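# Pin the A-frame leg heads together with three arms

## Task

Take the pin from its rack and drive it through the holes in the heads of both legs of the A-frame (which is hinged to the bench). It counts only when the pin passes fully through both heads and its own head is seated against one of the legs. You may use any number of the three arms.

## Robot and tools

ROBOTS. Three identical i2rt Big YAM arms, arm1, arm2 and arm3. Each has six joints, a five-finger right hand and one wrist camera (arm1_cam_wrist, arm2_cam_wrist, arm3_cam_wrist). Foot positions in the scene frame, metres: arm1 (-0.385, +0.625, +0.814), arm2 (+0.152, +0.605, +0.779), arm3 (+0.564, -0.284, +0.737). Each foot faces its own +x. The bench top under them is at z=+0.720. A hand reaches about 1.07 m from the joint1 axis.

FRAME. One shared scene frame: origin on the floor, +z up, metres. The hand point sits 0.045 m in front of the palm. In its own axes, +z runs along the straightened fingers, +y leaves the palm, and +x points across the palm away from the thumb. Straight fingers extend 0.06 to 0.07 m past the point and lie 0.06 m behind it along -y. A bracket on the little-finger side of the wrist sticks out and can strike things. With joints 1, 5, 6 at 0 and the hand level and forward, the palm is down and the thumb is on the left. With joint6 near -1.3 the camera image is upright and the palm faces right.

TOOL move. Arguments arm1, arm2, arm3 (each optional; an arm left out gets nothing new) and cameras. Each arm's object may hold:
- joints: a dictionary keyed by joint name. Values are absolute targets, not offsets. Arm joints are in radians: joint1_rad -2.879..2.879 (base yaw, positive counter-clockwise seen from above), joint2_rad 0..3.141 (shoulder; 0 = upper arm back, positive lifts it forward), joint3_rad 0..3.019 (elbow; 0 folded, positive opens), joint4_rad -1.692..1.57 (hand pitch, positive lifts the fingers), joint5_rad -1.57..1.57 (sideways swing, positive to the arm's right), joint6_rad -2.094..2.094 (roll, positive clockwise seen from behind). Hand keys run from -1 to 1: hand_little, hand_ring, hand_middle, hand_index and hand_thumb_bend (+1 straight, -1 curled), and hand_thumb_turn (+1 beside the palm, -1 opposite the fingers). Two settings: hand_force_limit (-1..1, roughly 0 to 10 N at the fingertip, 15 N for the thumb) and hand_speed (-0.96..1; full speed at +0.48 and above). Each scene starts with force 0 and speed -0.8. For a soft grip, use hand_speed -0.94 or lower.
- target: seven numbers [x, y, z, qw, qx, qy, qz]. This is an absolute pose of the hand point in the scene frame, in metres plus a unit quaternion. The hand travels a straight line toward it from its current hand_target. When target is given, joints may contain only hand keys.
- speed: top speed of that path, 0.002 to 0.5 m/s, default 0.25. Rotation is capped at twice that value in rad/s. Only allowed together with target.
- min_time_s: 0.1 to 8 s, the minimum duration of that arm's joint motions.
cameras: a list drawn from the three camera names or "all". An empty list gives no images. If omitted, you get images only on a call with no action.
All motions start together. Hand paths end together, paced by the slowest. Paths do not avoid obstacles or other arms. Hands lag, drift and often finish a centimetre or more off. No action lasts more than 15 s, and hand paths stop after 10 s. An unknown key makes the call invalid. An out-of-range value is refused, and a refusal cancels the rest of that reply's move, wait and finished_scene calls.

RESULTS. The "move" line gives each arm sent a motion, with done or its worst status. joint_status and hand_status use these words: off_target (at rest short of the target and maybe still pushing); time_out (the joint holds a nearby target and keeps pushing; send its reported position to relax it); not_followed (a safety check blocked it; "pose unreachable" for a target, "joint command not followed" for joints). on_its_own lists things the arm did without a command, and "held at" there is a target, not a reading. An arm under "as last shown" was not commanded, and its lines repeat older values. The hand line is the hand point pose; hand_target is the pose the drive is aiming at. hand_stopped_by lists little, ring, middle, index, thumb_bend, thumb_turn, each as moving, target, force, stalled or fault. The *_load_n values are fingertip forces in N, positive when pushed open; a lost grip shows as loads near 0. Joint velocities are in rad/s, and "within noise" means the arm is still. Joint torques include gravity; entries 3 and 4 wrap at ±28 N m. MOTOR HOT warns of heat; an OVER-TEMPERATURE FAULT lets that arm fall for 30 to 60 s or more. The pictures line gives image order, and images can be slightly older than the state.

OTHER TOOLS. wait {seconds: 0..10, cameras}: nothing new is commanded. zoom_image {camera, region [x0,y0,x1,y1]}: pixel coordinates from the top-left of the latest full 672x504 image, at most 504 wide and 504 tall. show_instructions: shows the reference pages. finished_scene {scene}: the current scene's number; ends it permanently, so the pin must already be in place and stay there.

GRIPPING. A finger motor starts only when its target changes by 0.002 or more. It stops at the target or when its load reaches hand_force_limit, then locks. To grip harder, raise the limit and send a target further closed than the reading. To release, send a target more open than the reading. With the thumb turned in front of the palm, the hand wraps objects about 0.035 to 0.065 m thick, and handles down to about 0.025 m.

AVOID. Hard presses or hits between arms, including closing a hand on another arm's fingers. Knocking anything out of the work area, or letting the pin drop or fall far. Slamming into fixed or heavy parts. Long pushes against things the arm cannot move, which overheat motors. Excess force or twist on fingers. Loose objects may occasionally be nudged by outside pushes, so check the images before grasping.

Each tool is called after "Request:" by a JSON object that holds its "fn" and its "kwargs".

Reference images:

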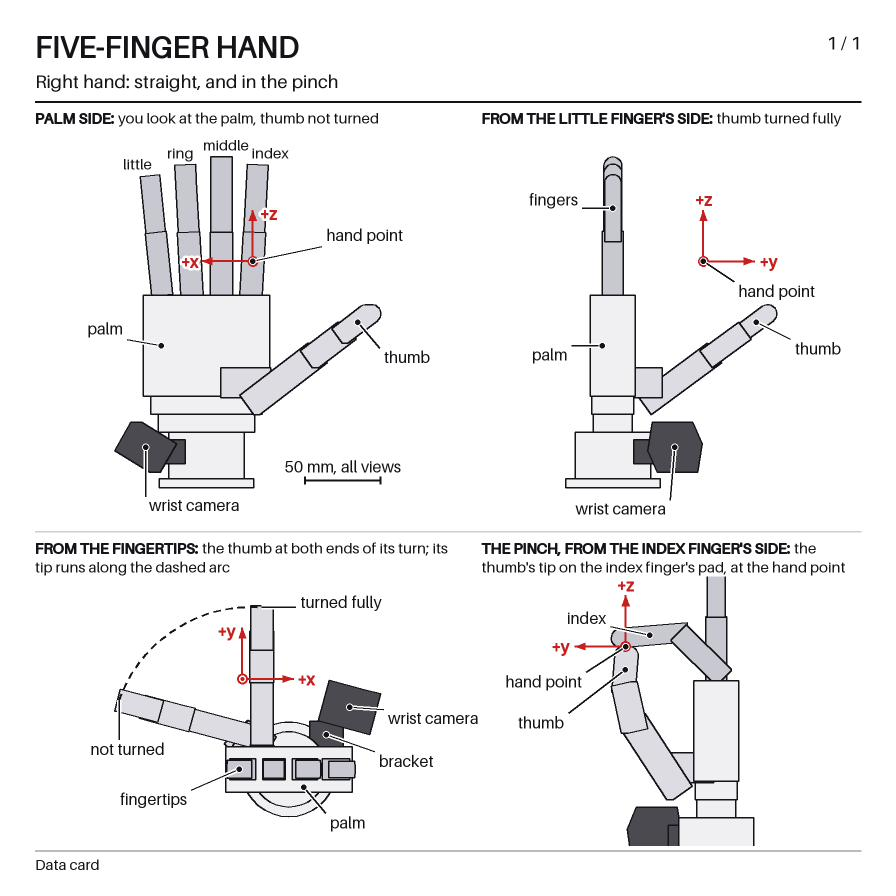

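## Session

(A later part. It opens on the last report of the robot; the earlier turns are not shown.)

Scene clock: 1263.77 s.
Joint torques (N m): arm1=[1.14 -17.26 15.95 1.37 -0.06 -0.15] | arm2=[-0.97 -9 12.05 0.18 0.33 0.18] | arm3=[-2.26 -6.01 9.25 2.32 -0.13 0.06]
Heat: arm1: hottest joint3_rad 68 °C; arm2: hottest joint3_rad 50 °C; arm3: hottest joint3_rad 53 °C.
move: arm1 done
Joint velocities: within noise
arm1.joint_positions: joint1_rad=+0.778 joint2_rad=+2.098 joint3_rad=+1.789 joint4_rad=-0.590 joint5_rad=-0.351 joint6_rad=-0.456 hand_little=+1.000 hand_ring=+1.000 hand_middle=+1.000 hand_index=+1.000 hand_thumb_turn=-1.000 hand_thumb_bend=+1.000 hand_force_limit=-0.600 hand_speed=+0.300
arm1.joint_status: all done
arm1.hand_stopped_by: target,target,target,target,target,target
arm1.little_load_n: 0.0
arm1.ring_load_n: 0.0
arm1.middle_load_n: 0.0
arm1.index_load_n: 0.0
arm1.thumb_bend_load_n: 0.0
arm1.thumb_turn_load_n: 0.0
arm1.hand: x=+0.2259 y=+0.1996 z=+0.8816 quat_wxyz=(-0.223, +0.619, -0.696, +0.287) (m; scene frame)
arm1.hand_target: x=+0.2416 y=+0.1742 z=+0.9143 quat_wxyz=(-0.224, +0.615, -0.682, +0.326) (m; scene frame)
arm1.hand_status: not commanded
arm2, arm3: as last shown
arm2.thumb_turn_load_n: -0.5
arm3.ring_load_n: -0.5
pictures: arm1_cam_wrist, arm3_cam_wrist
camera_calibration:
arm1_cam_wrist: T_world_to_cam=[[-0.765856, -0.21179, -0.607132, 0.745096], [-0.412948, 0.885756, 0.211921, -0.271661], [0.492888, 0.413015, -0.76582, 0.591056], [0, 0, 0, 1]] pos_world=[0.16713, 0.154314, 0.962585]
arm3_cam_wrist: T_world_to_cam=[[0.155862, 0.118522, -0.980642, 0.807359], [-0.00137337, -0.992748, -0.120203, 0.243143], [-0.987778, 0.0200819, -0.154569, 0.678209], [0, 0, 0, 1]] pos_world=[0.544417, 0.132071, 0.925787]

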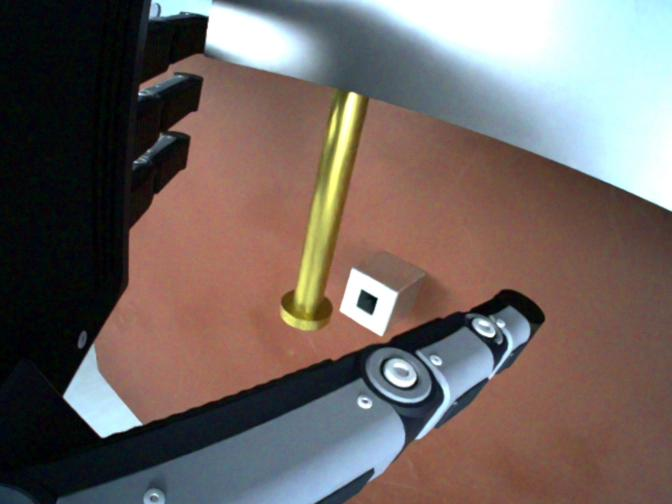

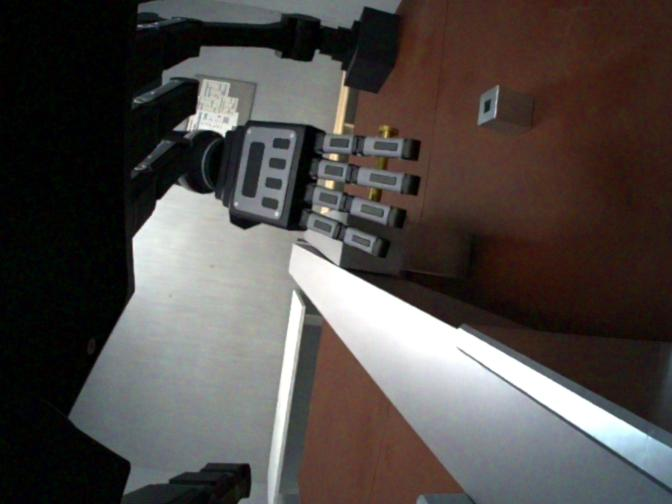

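Request:
{"fn": "move", "kwargs": {"arm1": {"target":[0.14,0.245,1.01,0.2168,-0.6263,0.7007,-0.2648],"speed":0.12}}}

Request:
{"fn": "move", "kwargs": {"arm1": {"target":[-0.10,0.33,1.15,0.2168,-0.6263,0.7007,-0.2648],"speed":0.25}, "arm2": {"joints":{"joint1_rad":1.431,"joint2_rad":0.684,"joint3_rad":1.459,"joint4_rad":-1.371,"joint5_rad":0.378,"joint6_rad":-1.362},"min_time_s":3}, "cameras": ["all"]}}

Scene clock: 1280.70 s.
Joint torques (N m): arm1=[-0.44 -17.38 9.2 0.68 -0.2 -0.06] | arm2=[-0.97 -9 12.05 0.2 0.33 0.18] | arm3=[-2.2 -5.83 9.26 2.33 -0.13 0.06]
Heat: arm1: hottest joint3_rad 68 °C; arm2: hottest joint3_rad 50 °C; arm3: hottest joint3_rad 53 °C.
move: arm1 off_target
Joint velocities: within noise
arm1.joint_positions: joint1_rad=+0.759 joint2_rad=+1.821 joint3_rad=+1.703 joint4_rad=-0.845 joint5_rad=-0.369 joint6_rad=-0.491 hand_little=+1.000 hand_ring=+1.000 hand_middle=+1.000 hand_index=+1.000 hand_thumb_turn=-1.000 hand_thumb_bend=+1.000 hand_force_limit=-0.600 hand_speed=+0.300
arm1.joint_status: not commanded
arm1.hand_stopped_by: target,target,target,target,target,target
arm1.little_load_n: 0.0
arm1.ring_load_n: 0.0
arm1.middle_load_n: 0.0
arm1.index_load_n: 0.0
arm1.thumb_bend_load_n: 0.0
arm1.thumb_turn_load_n: 0.0
arm1.hand: x=+0.1507 y=+0.2494 z=+1.0033 quat_wxyz=(-0.219, +0.628, -0.700, +0.261) (m; scene frame)
arm1.hand_target: x=+0.1403 y=+0.2451 z=+1.0100 quat_wxyz=(-0.217, +0.626, -0.701, +0.265) (m; scene frame)
arm1.hand_status: off_target (0.013 m and 0.5 deg from the pose sent, 0.161 m and 2.8 deg at the start)
arm2: as last shown
arm2.thumb_turn_load_n: 0.0
arm3.joint_positions: joint1_rad=-1.704 joint2_rad=+1.356 joint3_rad=+0.571 joint4_rad=+0.701 joint5_rad=-1.197 joint6_rad=-0.032 hand_little=+1.000 hand_ring=+1.000 hand_middle=+1.000 hand_index=+1.000 hand_thumb_turn=+1.000 hand_thumb_bend=+1.000 hand_force_limit=+0.000 hand_speed=-0.800
arm3.joint_status: not commanded
arm3.hand_stopped_by: target,target,target,target,target,target
arm3.little_load_n: 0.0
arm3.ring_load_n: 0.0
arm3.middle_load_n: 0.0
arm3.index_load_n: 0.0
arm3.thumb_bend_load_n: 0.0
arm3.thumb_turn_load_n: -0.5
arm3.hand: x=+0.4319 y=+0.1285 z=+0.9140 quat_wxyz=(-0.596, +0.626, +0.346, -0.365) (m; scene frame)
arm3.hand_target: x=+0.4373 y=+0.1459 z=+0.9302 quat_wxyz=(-0.612, +0.612, +0.354, -0.354) (m; scene frame)
arm3.hand_status: not commanded
pictures: none

Scene clock: 1284.47 s.
Joint torques (N m): arm1=[0.91 -8.94 9.48 0.58 -0.27 -0.11] | arm2=[1.67 0.67 7.25 2.06 0.1 0.01] | arm3=[-2.26 -6.01 9.24 2.28 -0.13 0.05]
Heat: arm1: hottest joint3_rad 66 °C; arm2: hottest joint3_rad 50 °C; arm3: hottest joint3_rad 53 °C.
move: arm1 done; arm2 done
Joint velocities: within noise
arm1.joint_positions: joint1_rad=+0.489 joint2_rad=+1.249 joint3_rad=+1.449 joint4_rad=-1.262 joint5_rad=-0.512 joint6_rad=-0.744 hand_little=+1.000 hand_ring=+1.000 hand_middle=+1.000 hand_index=+1.000 hand_thumb_turn=-1.000 hand_thumb_bend=+1.000 hand_force_limit=-0.600 hand_speed=+0.300
arm1.joint_status: not commanded
arm1.hand_stopped_by: target,target,target,target,target,target
arm1.little_load_n: 0.0
arm1.ring_load_n: 0.0
arm1.middle_load_n: 0.0
arm1.index_load_n: 0.0
arm1.thumb_bend_load_n: 0.0
arm1.thumb_turn_load_n: 0.0
arm1.hand: x=-0.0941 y=+0.3325 z=+1.1512 quat_wxyz=(-0.218, +0.628, -0.698, +0.266) (m; scene frame)
arm1.hand_target: x=-0.0999 y=+0.3301 z=+1.1501 quat_wxyz=(-0.217, +0.626, -0.701, +0.265) (m; scene frame)
arm1.hand_status: done (0.007 m and 0.4 deg from the pose sent, 0.301 m and 0.5 deg at the start)
arm2.joint_positions: joint1_rad=+1.413 joint2_rad=+0.684 joint3_rad=+1.459 joint4_rad=-1.389 joint5_rad=+0.380 joint6_rad=-1.352 hand_little=+1.000 hand_ring=+1.000 hand_middle=+1.000 hand_index=+1.000 hand_thumb_turn=+1.000 hand_thumb_bend=+1.000 hand_force_limit=+0.000 hand_speed=-0.800
arm2.joint_status: all done
arm2.hand_stopped_by: target,target,target,target,target,target
arm2.little_load_n: 0.0
arm2.ring_load_n: 0.0
arm2.middle_load_n: 0.0
arm2.index_load_n: 0.0
arm2.thumb_bend_load_n: 0.0
arm2.thumb_turn_load_n: 0.0
arm2.hand: x=+0.3248 y=+0.4406 z=+1.3009 quat_wxyz=(+0.168, +0.828, -0.278, +0.457) (m; scene frame)
arm2.hand_target: x=+0.3310 y=+0.4430 z=+1.3042 quat_wxyz=(+0.165, +0.828, -0.266, +0.465) (m; scene frame)
arm2.hand_status: not commanded
arm3: as last shown
pictures: arm1_cam_wrist, arm2_cam_wrist, arm3_cam_wrist
camera_calibration:
arm1_cam_wrist: T_world_to_cam=[[-0.785169, -0.211028, -0.582218, 0.661009], [-0.418108, 0.87417, 0.247006, -0.61573], [0.456832, 0.437371, -0.774604, 0.899026], [0, 0, 0, 1]] pos_world=[-0.149142, 0.284536, 1.23333]
arm2_cam_wrist: T_world_to_cam=[[-0.505808, -0.837838, 0.205392, 0.266185], [-0.805085, 0.372965, -0.461233, 0.70283], [0.309834, -0.398653, -0.863179, 1.31115], [0, 0, 0, 1]] pos_world=[0.294236, 0.483584, 1.40126]
arm3_cam_wrist: T_world_to_cam=[[0.155862, 0.118522, -0.980642, 0.807359], [-0.00137337, -0.992748, -0.120203, 0.243143], [-0.987778, 0.0200819, -0.154569, 0.678209], [0, 0, 0, 1]] pos_world=[0.544417, 0.132071, 0.925787]

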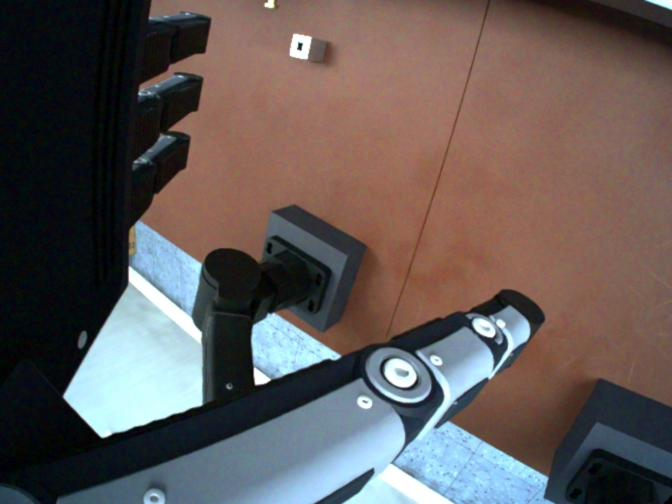

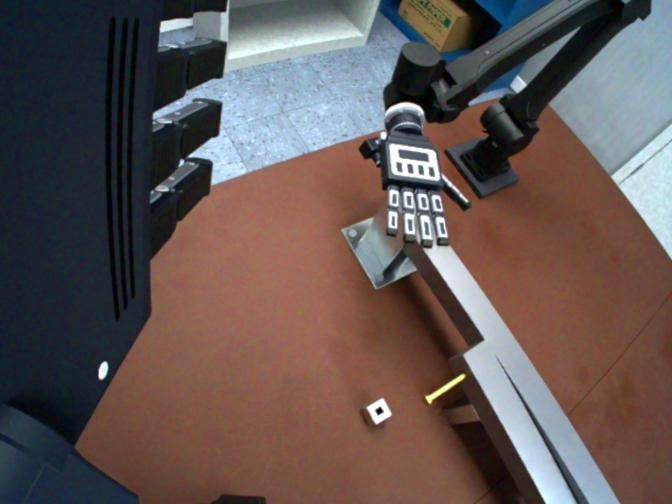

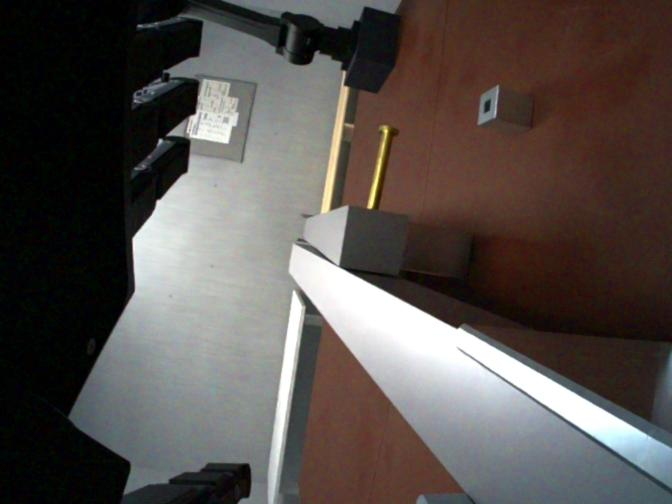

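Request:
{"fn": "move", "kwargs": {"arm1": {"target":[-0.17,0.20,1.03,0.0,0.0,1.0,0.0],"speed":0.25}, "arm3": {"target":[0.45,-0.02,1.10,0.66,-0.66,-0.25,0.25],"speed":0.2}, "cameras": ["arm1_cam_wrist","arm2_cam_wrist"]}}

Scene clock: 1326.13 s.
Joint torques (N m): arm1=[0.44 -11.93 14.72 -0.55 0.22 0.2] | arm2=[1.67 0.67 7.25 2.06 0.1 -0.01] | arm3=[-2.73 0.67 12.29 1.24 -0.13 -0.04]
Heat: arm1: hottest joint3_rad 57 °C; arm2: hottest joint3_rad 47 °C; arm3: hottest joint3_rad 53 °C.
move: arm1 off_target; arm3 off_target
Joint velocities: within noise
arm1.joint_positions: joint1_rad=+0.276 joint2_rad=+1.698 joint3_rad=+1.595 joint4_rad=-1.527 joint5_rad=-0.011 joint6_rad=+0.344 hand_little=+1.000 hand_ring=+1.000 hand_middle=+1.000 hand_index=+1.000 hand_thumb_turn=-1.000 hand_thumb_bend=+1.000 hand_force_limit=-0.600 hand_speed=+0.300
arm1.joint_status: not commanded
arm1.hand_stopped_by: target,target,target,target,target,target
arm1.little_load_n: 0.0
arm1.ring_load_n: 0.0
arm1.middle_load_n: 0.0
arm1.index_load_n: -0.5
arm1.thumb_bend_load_n: 0.0
arm1.thumb_turn_load_n: 0.0
arm1.hand: x=-0.1725 y=+0.2214 z=+1.0117 quat_wxyz=(+0.008, +0.011, -1.000, -0.023) (m; scene frame)
arm1.hand_target: x=-0.1706 y=+0.2013 z=+1.0300 quat_wxyz=(+0.000, +0.000, -1.000, +0.001) (m; scene frame)
arm1.hand_status: off_target (0.028 m and 3.1 deg from the pose sent, 0.195 m and 91.4 deg at the start)
arm2: as last shown
arm2.joint_positions: joint1_rad=+1.413 joint2_rad=+0.684 joint3_rad=+1.459 joint4_rad=-1.389 joint5_rad=+0.380 joint6_rad=-1.353 hand_little=+1.000 hand_ring=+1.000 hand_middle=+1.000 hand_index=+1.000 hand_thumb_turn=+1.000 hand_thumb_bend=+1.000 hand_force_limit=+0.000 hand_speed=-0.800
arm2.hand: x=+0.3249 y=+0.4406 z=+1.3009 quat_wxyz=(+0.168, +0.828, -0.278, +0.457) (m; scene frame)
arm3.joint_positions: joint1_rad=-1.784 joint2_rad=+0.400 joint3_rad=+0.557 joint4_rad=-0.229 joint5_rad=-0.958 joint6_rad=-0.012 hand_little=+1.000 hand_ring=+1.000 hand_middle=+1.000 hand_index=+1.000 hand_thumb_turn=+1.000 hand_thumb_bend=+1.000 hand_force_limit=+0.000 hand_speed=-0.800
arm3.joint_status: not commanded
arm3.hand_stopped_by: target,target,target,target,target,target
arm3.little_load_n: 0.0
arm3.ring_load_n: 0.0
arm3.middle_load_n: 0.0
arm3.index_load_n: 0.0
arm3.thumb_bend_load_n: 0.0
arm3.thumb_turn_load_n: 0.0
arm3.hand: x=+0.4465 y=-0.0195 z=+1.0671 quat_wxyz=(-0.643, +0.677, +0.242, -0.266) (m; scene frame)
arm3.hand_target: x=+0.4493 y=-0.0210 z=+1.0990 quat_wxyz=(-0.661, +0.661, +0.250, -0.250) (m; scene frame)
arm3.hand_status: off_target (0.033 m and 3.4 deg from the pose sent, 0.239 m and 19.1 deg at the start)
pictures: arm1_cam_wrist, arm2_cam_wrist
camera_calibration:
arm1_cam_wrist: T_world_to_cam=[[-0.30486, 0.948536, 0.0856741, -0.354697], [0.815634, 0.213579, 0.537703, -0.451941], [0.491733, 0.233803, -0.83877, 0.991504], [0, 0, 0, 1]] pos_world=[-0.227069, 0.201151, 1.10504]
arm2_cam_wrist: T_world_to_cam=[[-0.505348, -0.837937, 0.206118, 0.265082], [-0.805461, 0.372346, -0.461076, 0.703022], [0.309606, -0.399024, -0.86309, 1.31128], [0, 0, 0, 1]] pos_world=[0.294237, 0.483585, 1.40126]

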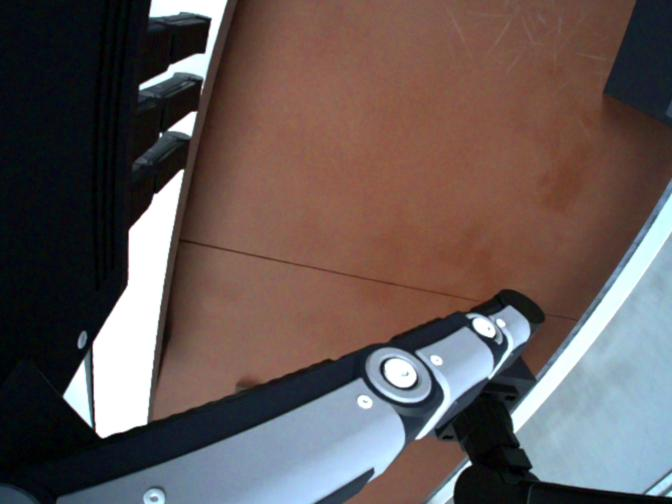

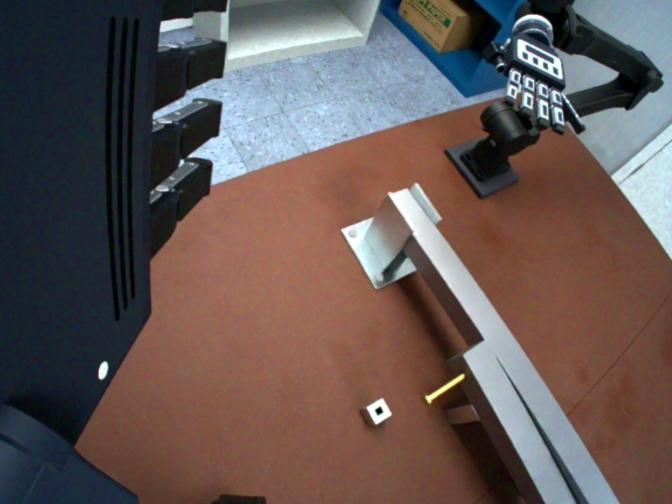

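Request:
{"fn": "move", "kwargs": {"arm1": {"target":[-0.17,0.148,0.965,0.0262,0.0262,0.9993,-0.0007],"speed":0.12}, "cameras": ["arm1_cam_wrist"]}}

Scene clock: 1348.83 s.
Joint torques (N m): arm1=[0.26 -14.04 13.87 0.31 -0.02 0.19] | arm2=[1.67 0.67 7.25 2.04 0.1 -0.01] | arm3=[-2.84 0.73 12.27 1.18 -0.13 -0.04]
Heat: arm1: hottest joint3_rad 57 °C; arm2: hottest joint3_rad 46 °C; arm3: hottest joint3_rad 53 °C.
move: arm1 off_target
Joint velocities: within noise
arm1.joint_positions: joint1_rad=+0.225 joint2_rad=+1.824 joint3_rad=+1.602 joint4_rad=-1.398 joint5_rad=-0.056 joint6_rad=+0.346 hand_little=+1.000 hand_ring=+1.000 hand_middle=+1.000 hand_index=+1.000 hand_thumb_turn=-1.000 hand_thumb_bend=+1.000 hand_force_limit=-0.600 hand_speed=+0.300
arm1.joint_status: not commanded
arm1.hand_stopped_by: target,target,target,target,target,target
arm1.little_load_n: 0.0
arm1.ring_load_n: 0.0
arm1.middle_load_n: 0.0
arm1.index_load_n: 0.0
arm1.thumb_bend_load_n: 0.0
arm1.thumb_turn_load_n: 0.0
arm1.hand: x=-0.1730 y=+0.1744 z=+0.9516 quat_wxyz=(-0.016, -0.015, -0.999, -0.026) (m; scene frame)
arm1.hand_target: x=-0.1706 y=+0.1494 z=+0.9656 quat_wxyz=(-0.026, -0.026, -0.999, +0.001) (m; scene frame)
arm1.hand_status: off_target (0.030 m and 3.5 deg from the pose sent, 0.087 m and 6.4 deg at the start)
arm2, arm3: as last shown
arm2.thumb_bend_load_n: -0.5
arm3.middle_load_n: -0.5
arm3.thumb_turn_load_n: -0.5
pictures: arm1_cam_wrist
camera_calibration:
arm1_cam_wrist: T_world_to_cam=[[-0.256459, 0.963382, 0.0782551, -0.292272], [0.800475, 0.166318, 0.575829, -0.4398], [0.541728, 0.210318, -0.813817, 0.941286], [0, 0, 0, 1]] pos_world=[-0.232828, 0.156747, 1.04216]

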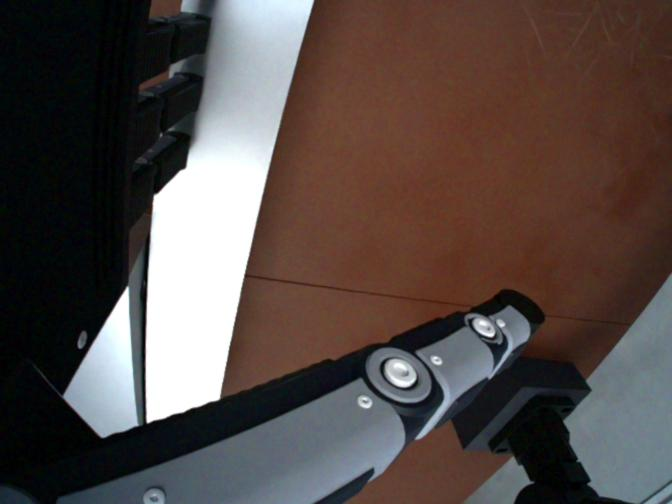

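Request:
{"fn": "move", "kwargs": {"arm1": {"target":[-0.172,0.165,1.00,0.0262,0.0262,0.9993,-0.0007],"speed":0.12}}}

Request:
{"fn": "move", "kwargs": {"arm1": {"target":[-0.172,0.135,1.00,0.0262,0.0262,0.9993,-0.0007],"speed":0.1}, "cameras": ["arm1_cam_wrist"]}}

Scene clock: 1391.97 s.
Joint torques (N m): arm1=[0.56 -15.91 14.23 -0.59 0.02 0.14] | arm2=[1.67 0.67 7.27 2.04 0.1 -0.01] | arm3=[-2.73 0.79 12.27 1.2 -0.13 -0.03]
Heat: arm1: hottest joint3_rad 57 °C; arm2: hottest joint3_rad 45 °C; arm3: hottest joint3_rad 55 °C.
move: arm1 off_target
Joint velocities: within noise
arm1.joint_positions: joint1_rad=+0.225 joint2_rad=+1.799 joint3_rad=+1.607 joint4_rad=-1.449 joint5_rad=-0.056 joint6_rad=+0.351 hand_little=+1.000 hand_ring=+1.000 hand_middle=+1.000 hand_index=+1.000 hand_thumb_turn=-1.000 hand_thumb_bend=+1.000 hand_force_limit=-0.600 hand_speed=+0.300
arm1.joint_status: not commanded
arm1.hand_stopped_by: target,target,target,target,target,target
arm1.little_load_n: 0.0
arm1.ring_load_n: 0.0
arm1.middle_load_n: 0.0
arm1.index_load_n: 0.0
arm1.thumb_bend_load_n: 0.0
arm1.thumb_turn_load_n: 0.0
arm1.hand: x=-0.1763 y=+0.1859 z=+0.9680 quat_wxyz=(-0.013, -0.018, -0.999, -0.036) (m; scene frame)
arm1.hand_target: x=-0.1726 y=+0.1670 z=+1.0001 quat_wxyz=(-0.027, -0.026, -0.999, +0.001) (m; scene frame)
arm1.hand_status: off_target (0.038 m and 4.6 deg from the pose sent, 0.049 m and 3.5 deg at the start)
arm2, arm3: as last shown
arm2.thumb_bend_load_n: 0.0
arm3.middle_load_n: 0.0
arm3.thumb_turn_load_n: 0.0
pictures: none

Scene clock: 1393.17 s.
Joint torques (N m): arm1=[0.38 -14.04 14.54 -0.35 0 -0.02] | arm2=[1.67 0.67 7.25 2.06 0.1 -0.02] | arm3=[-2.78 0.73 12.29 1.18 -0.12 -0.04]
Heat: arm1: hottest joint3_rad 57 °C; arm2: hottest joint3_rad 45 °C; arm3: hottest joint3_rad 55 °C.
move: arm1 off_target
Joint velocities: within noise
arm1.joint_positions: joint1_rad=+0.215 joint2_rad=+1.851 joint3_rad=+1.717 joint4_rad=-1.482 joint5_rad=-0.056 joint6_rad=+0.351 hand_little=+1.000 hand_ring=+1.000 hand_middle=+1.000 hand_index=+1.000 hand_thumb_turn=-1.000 hand_thumb_bend=+1.000 hand_force_limit=-0.600 hand_speed=+0.300
arm1.joint_status: not commanded
arm1.hand_stopped_by: target,target,target,target,target,target
arm1.little_load_n: 0.0
arm1.ring_load_n: 0.5
arm1.middle_load_n: 0.0
arm1.index_load_n: 0.0
arm1.thumb_bend_load_n: 0.0
arm1.thumb_turn_load_n: 0.0
arm1.hand: x=-0.1719 y=+0.1571 z=+0.9801 quat_wxyz=(-0.017, -0.023, -0.999, -0.025) (m; scene frame)
arm1.hand_target: x=-0.1726 y=+0.1364 z=+1.0002 quat_wxyz=(-0.026, -0.026, -0.999, +0.001) (m; scene frame)
arm1.hand_status: off_target (0.030 m and 3.1 deg from the pose sent, 0.060 m and 4.6 deg at the start)
arm2, arm3: as last shown
pictures: arm1_cam_wrist
camera_calibration:
arm1_cam_wrist: T_world_to_cam=[[-0.242265, 0.967308, 0.0749822, -0.272489], [0.802128, 0.156219, 0.576356, -0.452941], [0.545801, 0.199777, -0.813751, 0.969791], [0, 0, 0, 1]] pos_world=[-0.23201, 0.140597, 1.07066]

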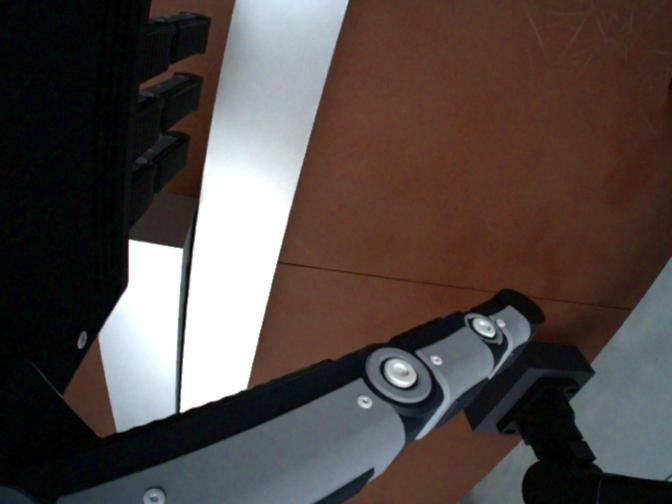

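Request:
{"fn": "move", "kwargs": {"arm1": {"target":[-0.172,0.122,0.94,0.0262,0.0262,0.9993,-0.0007],"speed":0.1}}}

Request:
{"fn": "move", "kwargs": {"arm1": {"target":[-0.172,0.124,0.885,0.0262,0.0262,0.9993,-0.0007],"speed":0.06}, "cameras": ["arm1_cam_wrist"]}}

Scene clock: 1415.57 s.
Joint torques (N m): arm1=[0.56 -15.5 8.9 0.4 0.05 -0.11] | arm2=[1.67 0.67 7.25 2.06 0.1 -0.01] | arm3=[-2.78 0.73 12.29 1.21 -0.12 -0.04]
Heat: arm1: hottest joint3_rad 63 °C; arm2: hottest joint3_rad 45 °C; arm3: hottest joint3_rad 56 °C.
move: arm1 done
Joint velocities: within noise
arm1.joint_positions: joint1_rad=+0.212 joint2_rad=+1.911 joint3_rad=+1.717 joint4_rad=-1.370 joint5_rad=-0.056 joint6_rad=+0.350 hand_little=+1.000 hand_ring=+1.000 hand_middle=+1.000 hand_index=+1.000 hand_thumb_turn=-1.000 hand_thumb_bend=+1.000 hand_force_limit=-0.600 hand_speed=+0.300
arm1.joint_status: not commanded
arm1.hand_stopped_by: target,target,target,target,target,target
arm1.little_load_n: 0.0
arm1.ring_load_n: 0.0
arm1.middle_load_n: 0.0
arm1.index_load_n: 0.0
arm1.thumb_bend_load_n: 0.0
arm1.thumb_turn_load_n: 0.0
arm1.hand: x=-0.1648 y=+0.1268 z=+0.9448 quat_wxyz=(-0.025, -0.023, -0.999, +0.001) (m; scene frame)
arm1.hand_target: x=-0.1721 y=+0.1221 z=+0.9401 quat_wxyz=(-0.026, -0.026, -0.999, +0.001) (m; scene frame)
arm1.hand_status: done (0.010 m and 0.3 deg from the pose sent, 0.053 m and 3.1 deg at the start)
arm2, arm3: as last shown
arm3.index_load_n: -0.5
arm3.thumb_turn_load_n: -0.5
pictures: none

Scene clock: 1417.10 s.
Joint torques (N m): arm1=[0.73 -16.03 7.92 0.43 0.03 -0.08] | arm2=[1.67 0.67 7.25 2.06 0.1 -0.01] | arm3=[-2.78 0.67 12.27 1.21 -0.12 -0.05]
Heat: arm1: hottest joint3_rad 62 °C; arm2: hottest joint3_rad 45 °C; arm3: hottest joint3_rad 56 °C.
move: arm1 off_target
Joint velocities: within noise
arm1.joint_positions: joint1_rad=+0.212 joint2_rad=+1.941 joint3_rad=+1.625 joint4_rad=-1.238 joint5_rad=-0.056 joint6_rad=+0.350 hand_little=+1.000 hand_ring=+1.000 hand_middle=+1.000 hand_index=+1.000 hand_thumb_turn=-1.000 hand_thumb_bend=+1.000 hand_force_limit=-0.600 hand_speed=+0.300
arm1.joint_status: not commanded
arm1.hand_stopped_by: target,target,target,target,target,target
arm1.little_load_n: 0.0
arm1.ring_load_n: -0.5
arm1.middle_load_n: 0.0
arm1.index_load_n: 0.0
arm1.thumb_bend_load_n: -0.5
arm1.thumb_turn_load_n: 0.0
arm1.hand: x=-0.1648 y=+0.1252 z=+0.8932 quat_wxyz=(-0.027, -0.023, -0.999, +0.005) (m; scene frame)
arm1.hand_target: x=-0.1720 y=+0.1241 z=+0.8852 quat_wxyz=(-0.026, -0.026, -0.999, +0.001) (m; scene frame)
arm1.hand_status: off_target (0.011 m and 0.6 deg from the pose sent, 0.060 m and 0.4 deg at the start)
arm2, arm3: as last shown
arm2.ring_load_n: -0.5
arm3.index_load_n: 0.0
arm3.thumb_turn_load_n: 0.0
pictures: arm1_cam_wrist
camera_calibration:
arm1_cam_wrist: T_world_to_cam=[[-0.241032, 0.970436, 0.0125436, -0.17795], [0.7916, 0.189103, 0.581042, -0.413577], [0.561492, 0.149979, -0.813777, 0.910478], [0, 0, 0, 1]] pos_world=[-0.226731, 0.114345, 0.983463]

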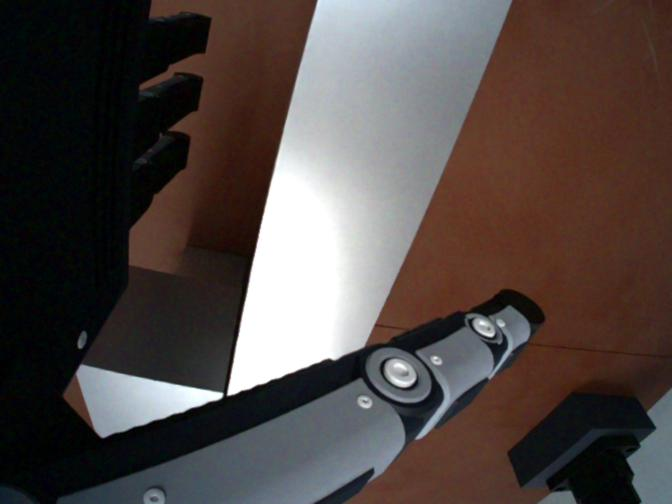

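Request:
{"fn": "move", "kwargs": {"arm1": {"target":[-0.178,0.152,0.885,0.0262,0.0262,0.9993,-0.0007],"speed":0.06}, "cameras": ["arm1_cam_wrist"]}}

Scene clock: 1440.43 s.
Joint torques (N m): arm1=[0.44 -15.85 7.21 0.24 0.05 0.01] | arm2=[1.67 0.67 7.25 2.04 0.1 -0.01] | arm3=[-2.67 0.73 12.29 1.2 -0.13 -0.05]
Heat: arm1: hottest joint3_rad 57 °C; arm2: hottest joint3_rad 44 °C; arm3: hottest joint3_rad 57 °C.
move: arm1 done
Joint velocities: within noise
arm1.joint_positions: joint1_rad=+0.212 joint2_rad=+1.904 joint3_rad=+1.519 joint4_rad=-1.200 joint5_rad=-0.056 joint6_rad=+0.350 hand_little=+1.000 hand_ring=+1.000 hand_middle=+1.000 hand_index=+1.000 hand_thumb_turn=-1.000 hand_thumb_bend=+1.000 hand_force_limit=-0.600 hand_speed=+0.300
arm1.joint_status: not commanded
arm1.hand_stopped_by: target,target,target,target,target,target
arm1.little_load_n: 0.0
arm1.ring_load_n: 0.0
arm1.middle_load_n: 0.0
arm1.index_load_n: 0.0
arm1.thumb_bend_load_n: 0.0
arm1.thumb_turn_load_n: 0.0
arm1.hand: x=-0.1737 y=+0.1534 z=+0.8767 quat_wxyz=(-0.022, -0.024, -0.999, -0.010) (m; scene frame)
arm1.hand_target: x=-0.1780 y=+0.1519 z=+0.8849 quat_wxyz=(-0.026, -0.026, -0.999, +0.001) (m; scene frame)
arm1.hand_status: done (0.009 m and 1.3 deg from the pose sent, 0.031 m and 0.6 deg at the start)
arm2, arm3: as last shown
arm2.ring_load_n: 0.0
arm3.index_load_n: -0.5
arm3.thumb_turn_load_n: -0.5
pictures: arm1_cam_wrist
camera_calibration:
arm1_cam_wrist: T_world_to_cam=[[-0.240495, 0.969662, 0.0438006, -0.234346], [0.797053, 0.171529, 0.579037, -0.396813], [0.553957, 0.174167, -0.814124, 0.893014], [0, 0, 0, 1]] pos_world=[-0.234769, 0.139768, 0.967058]

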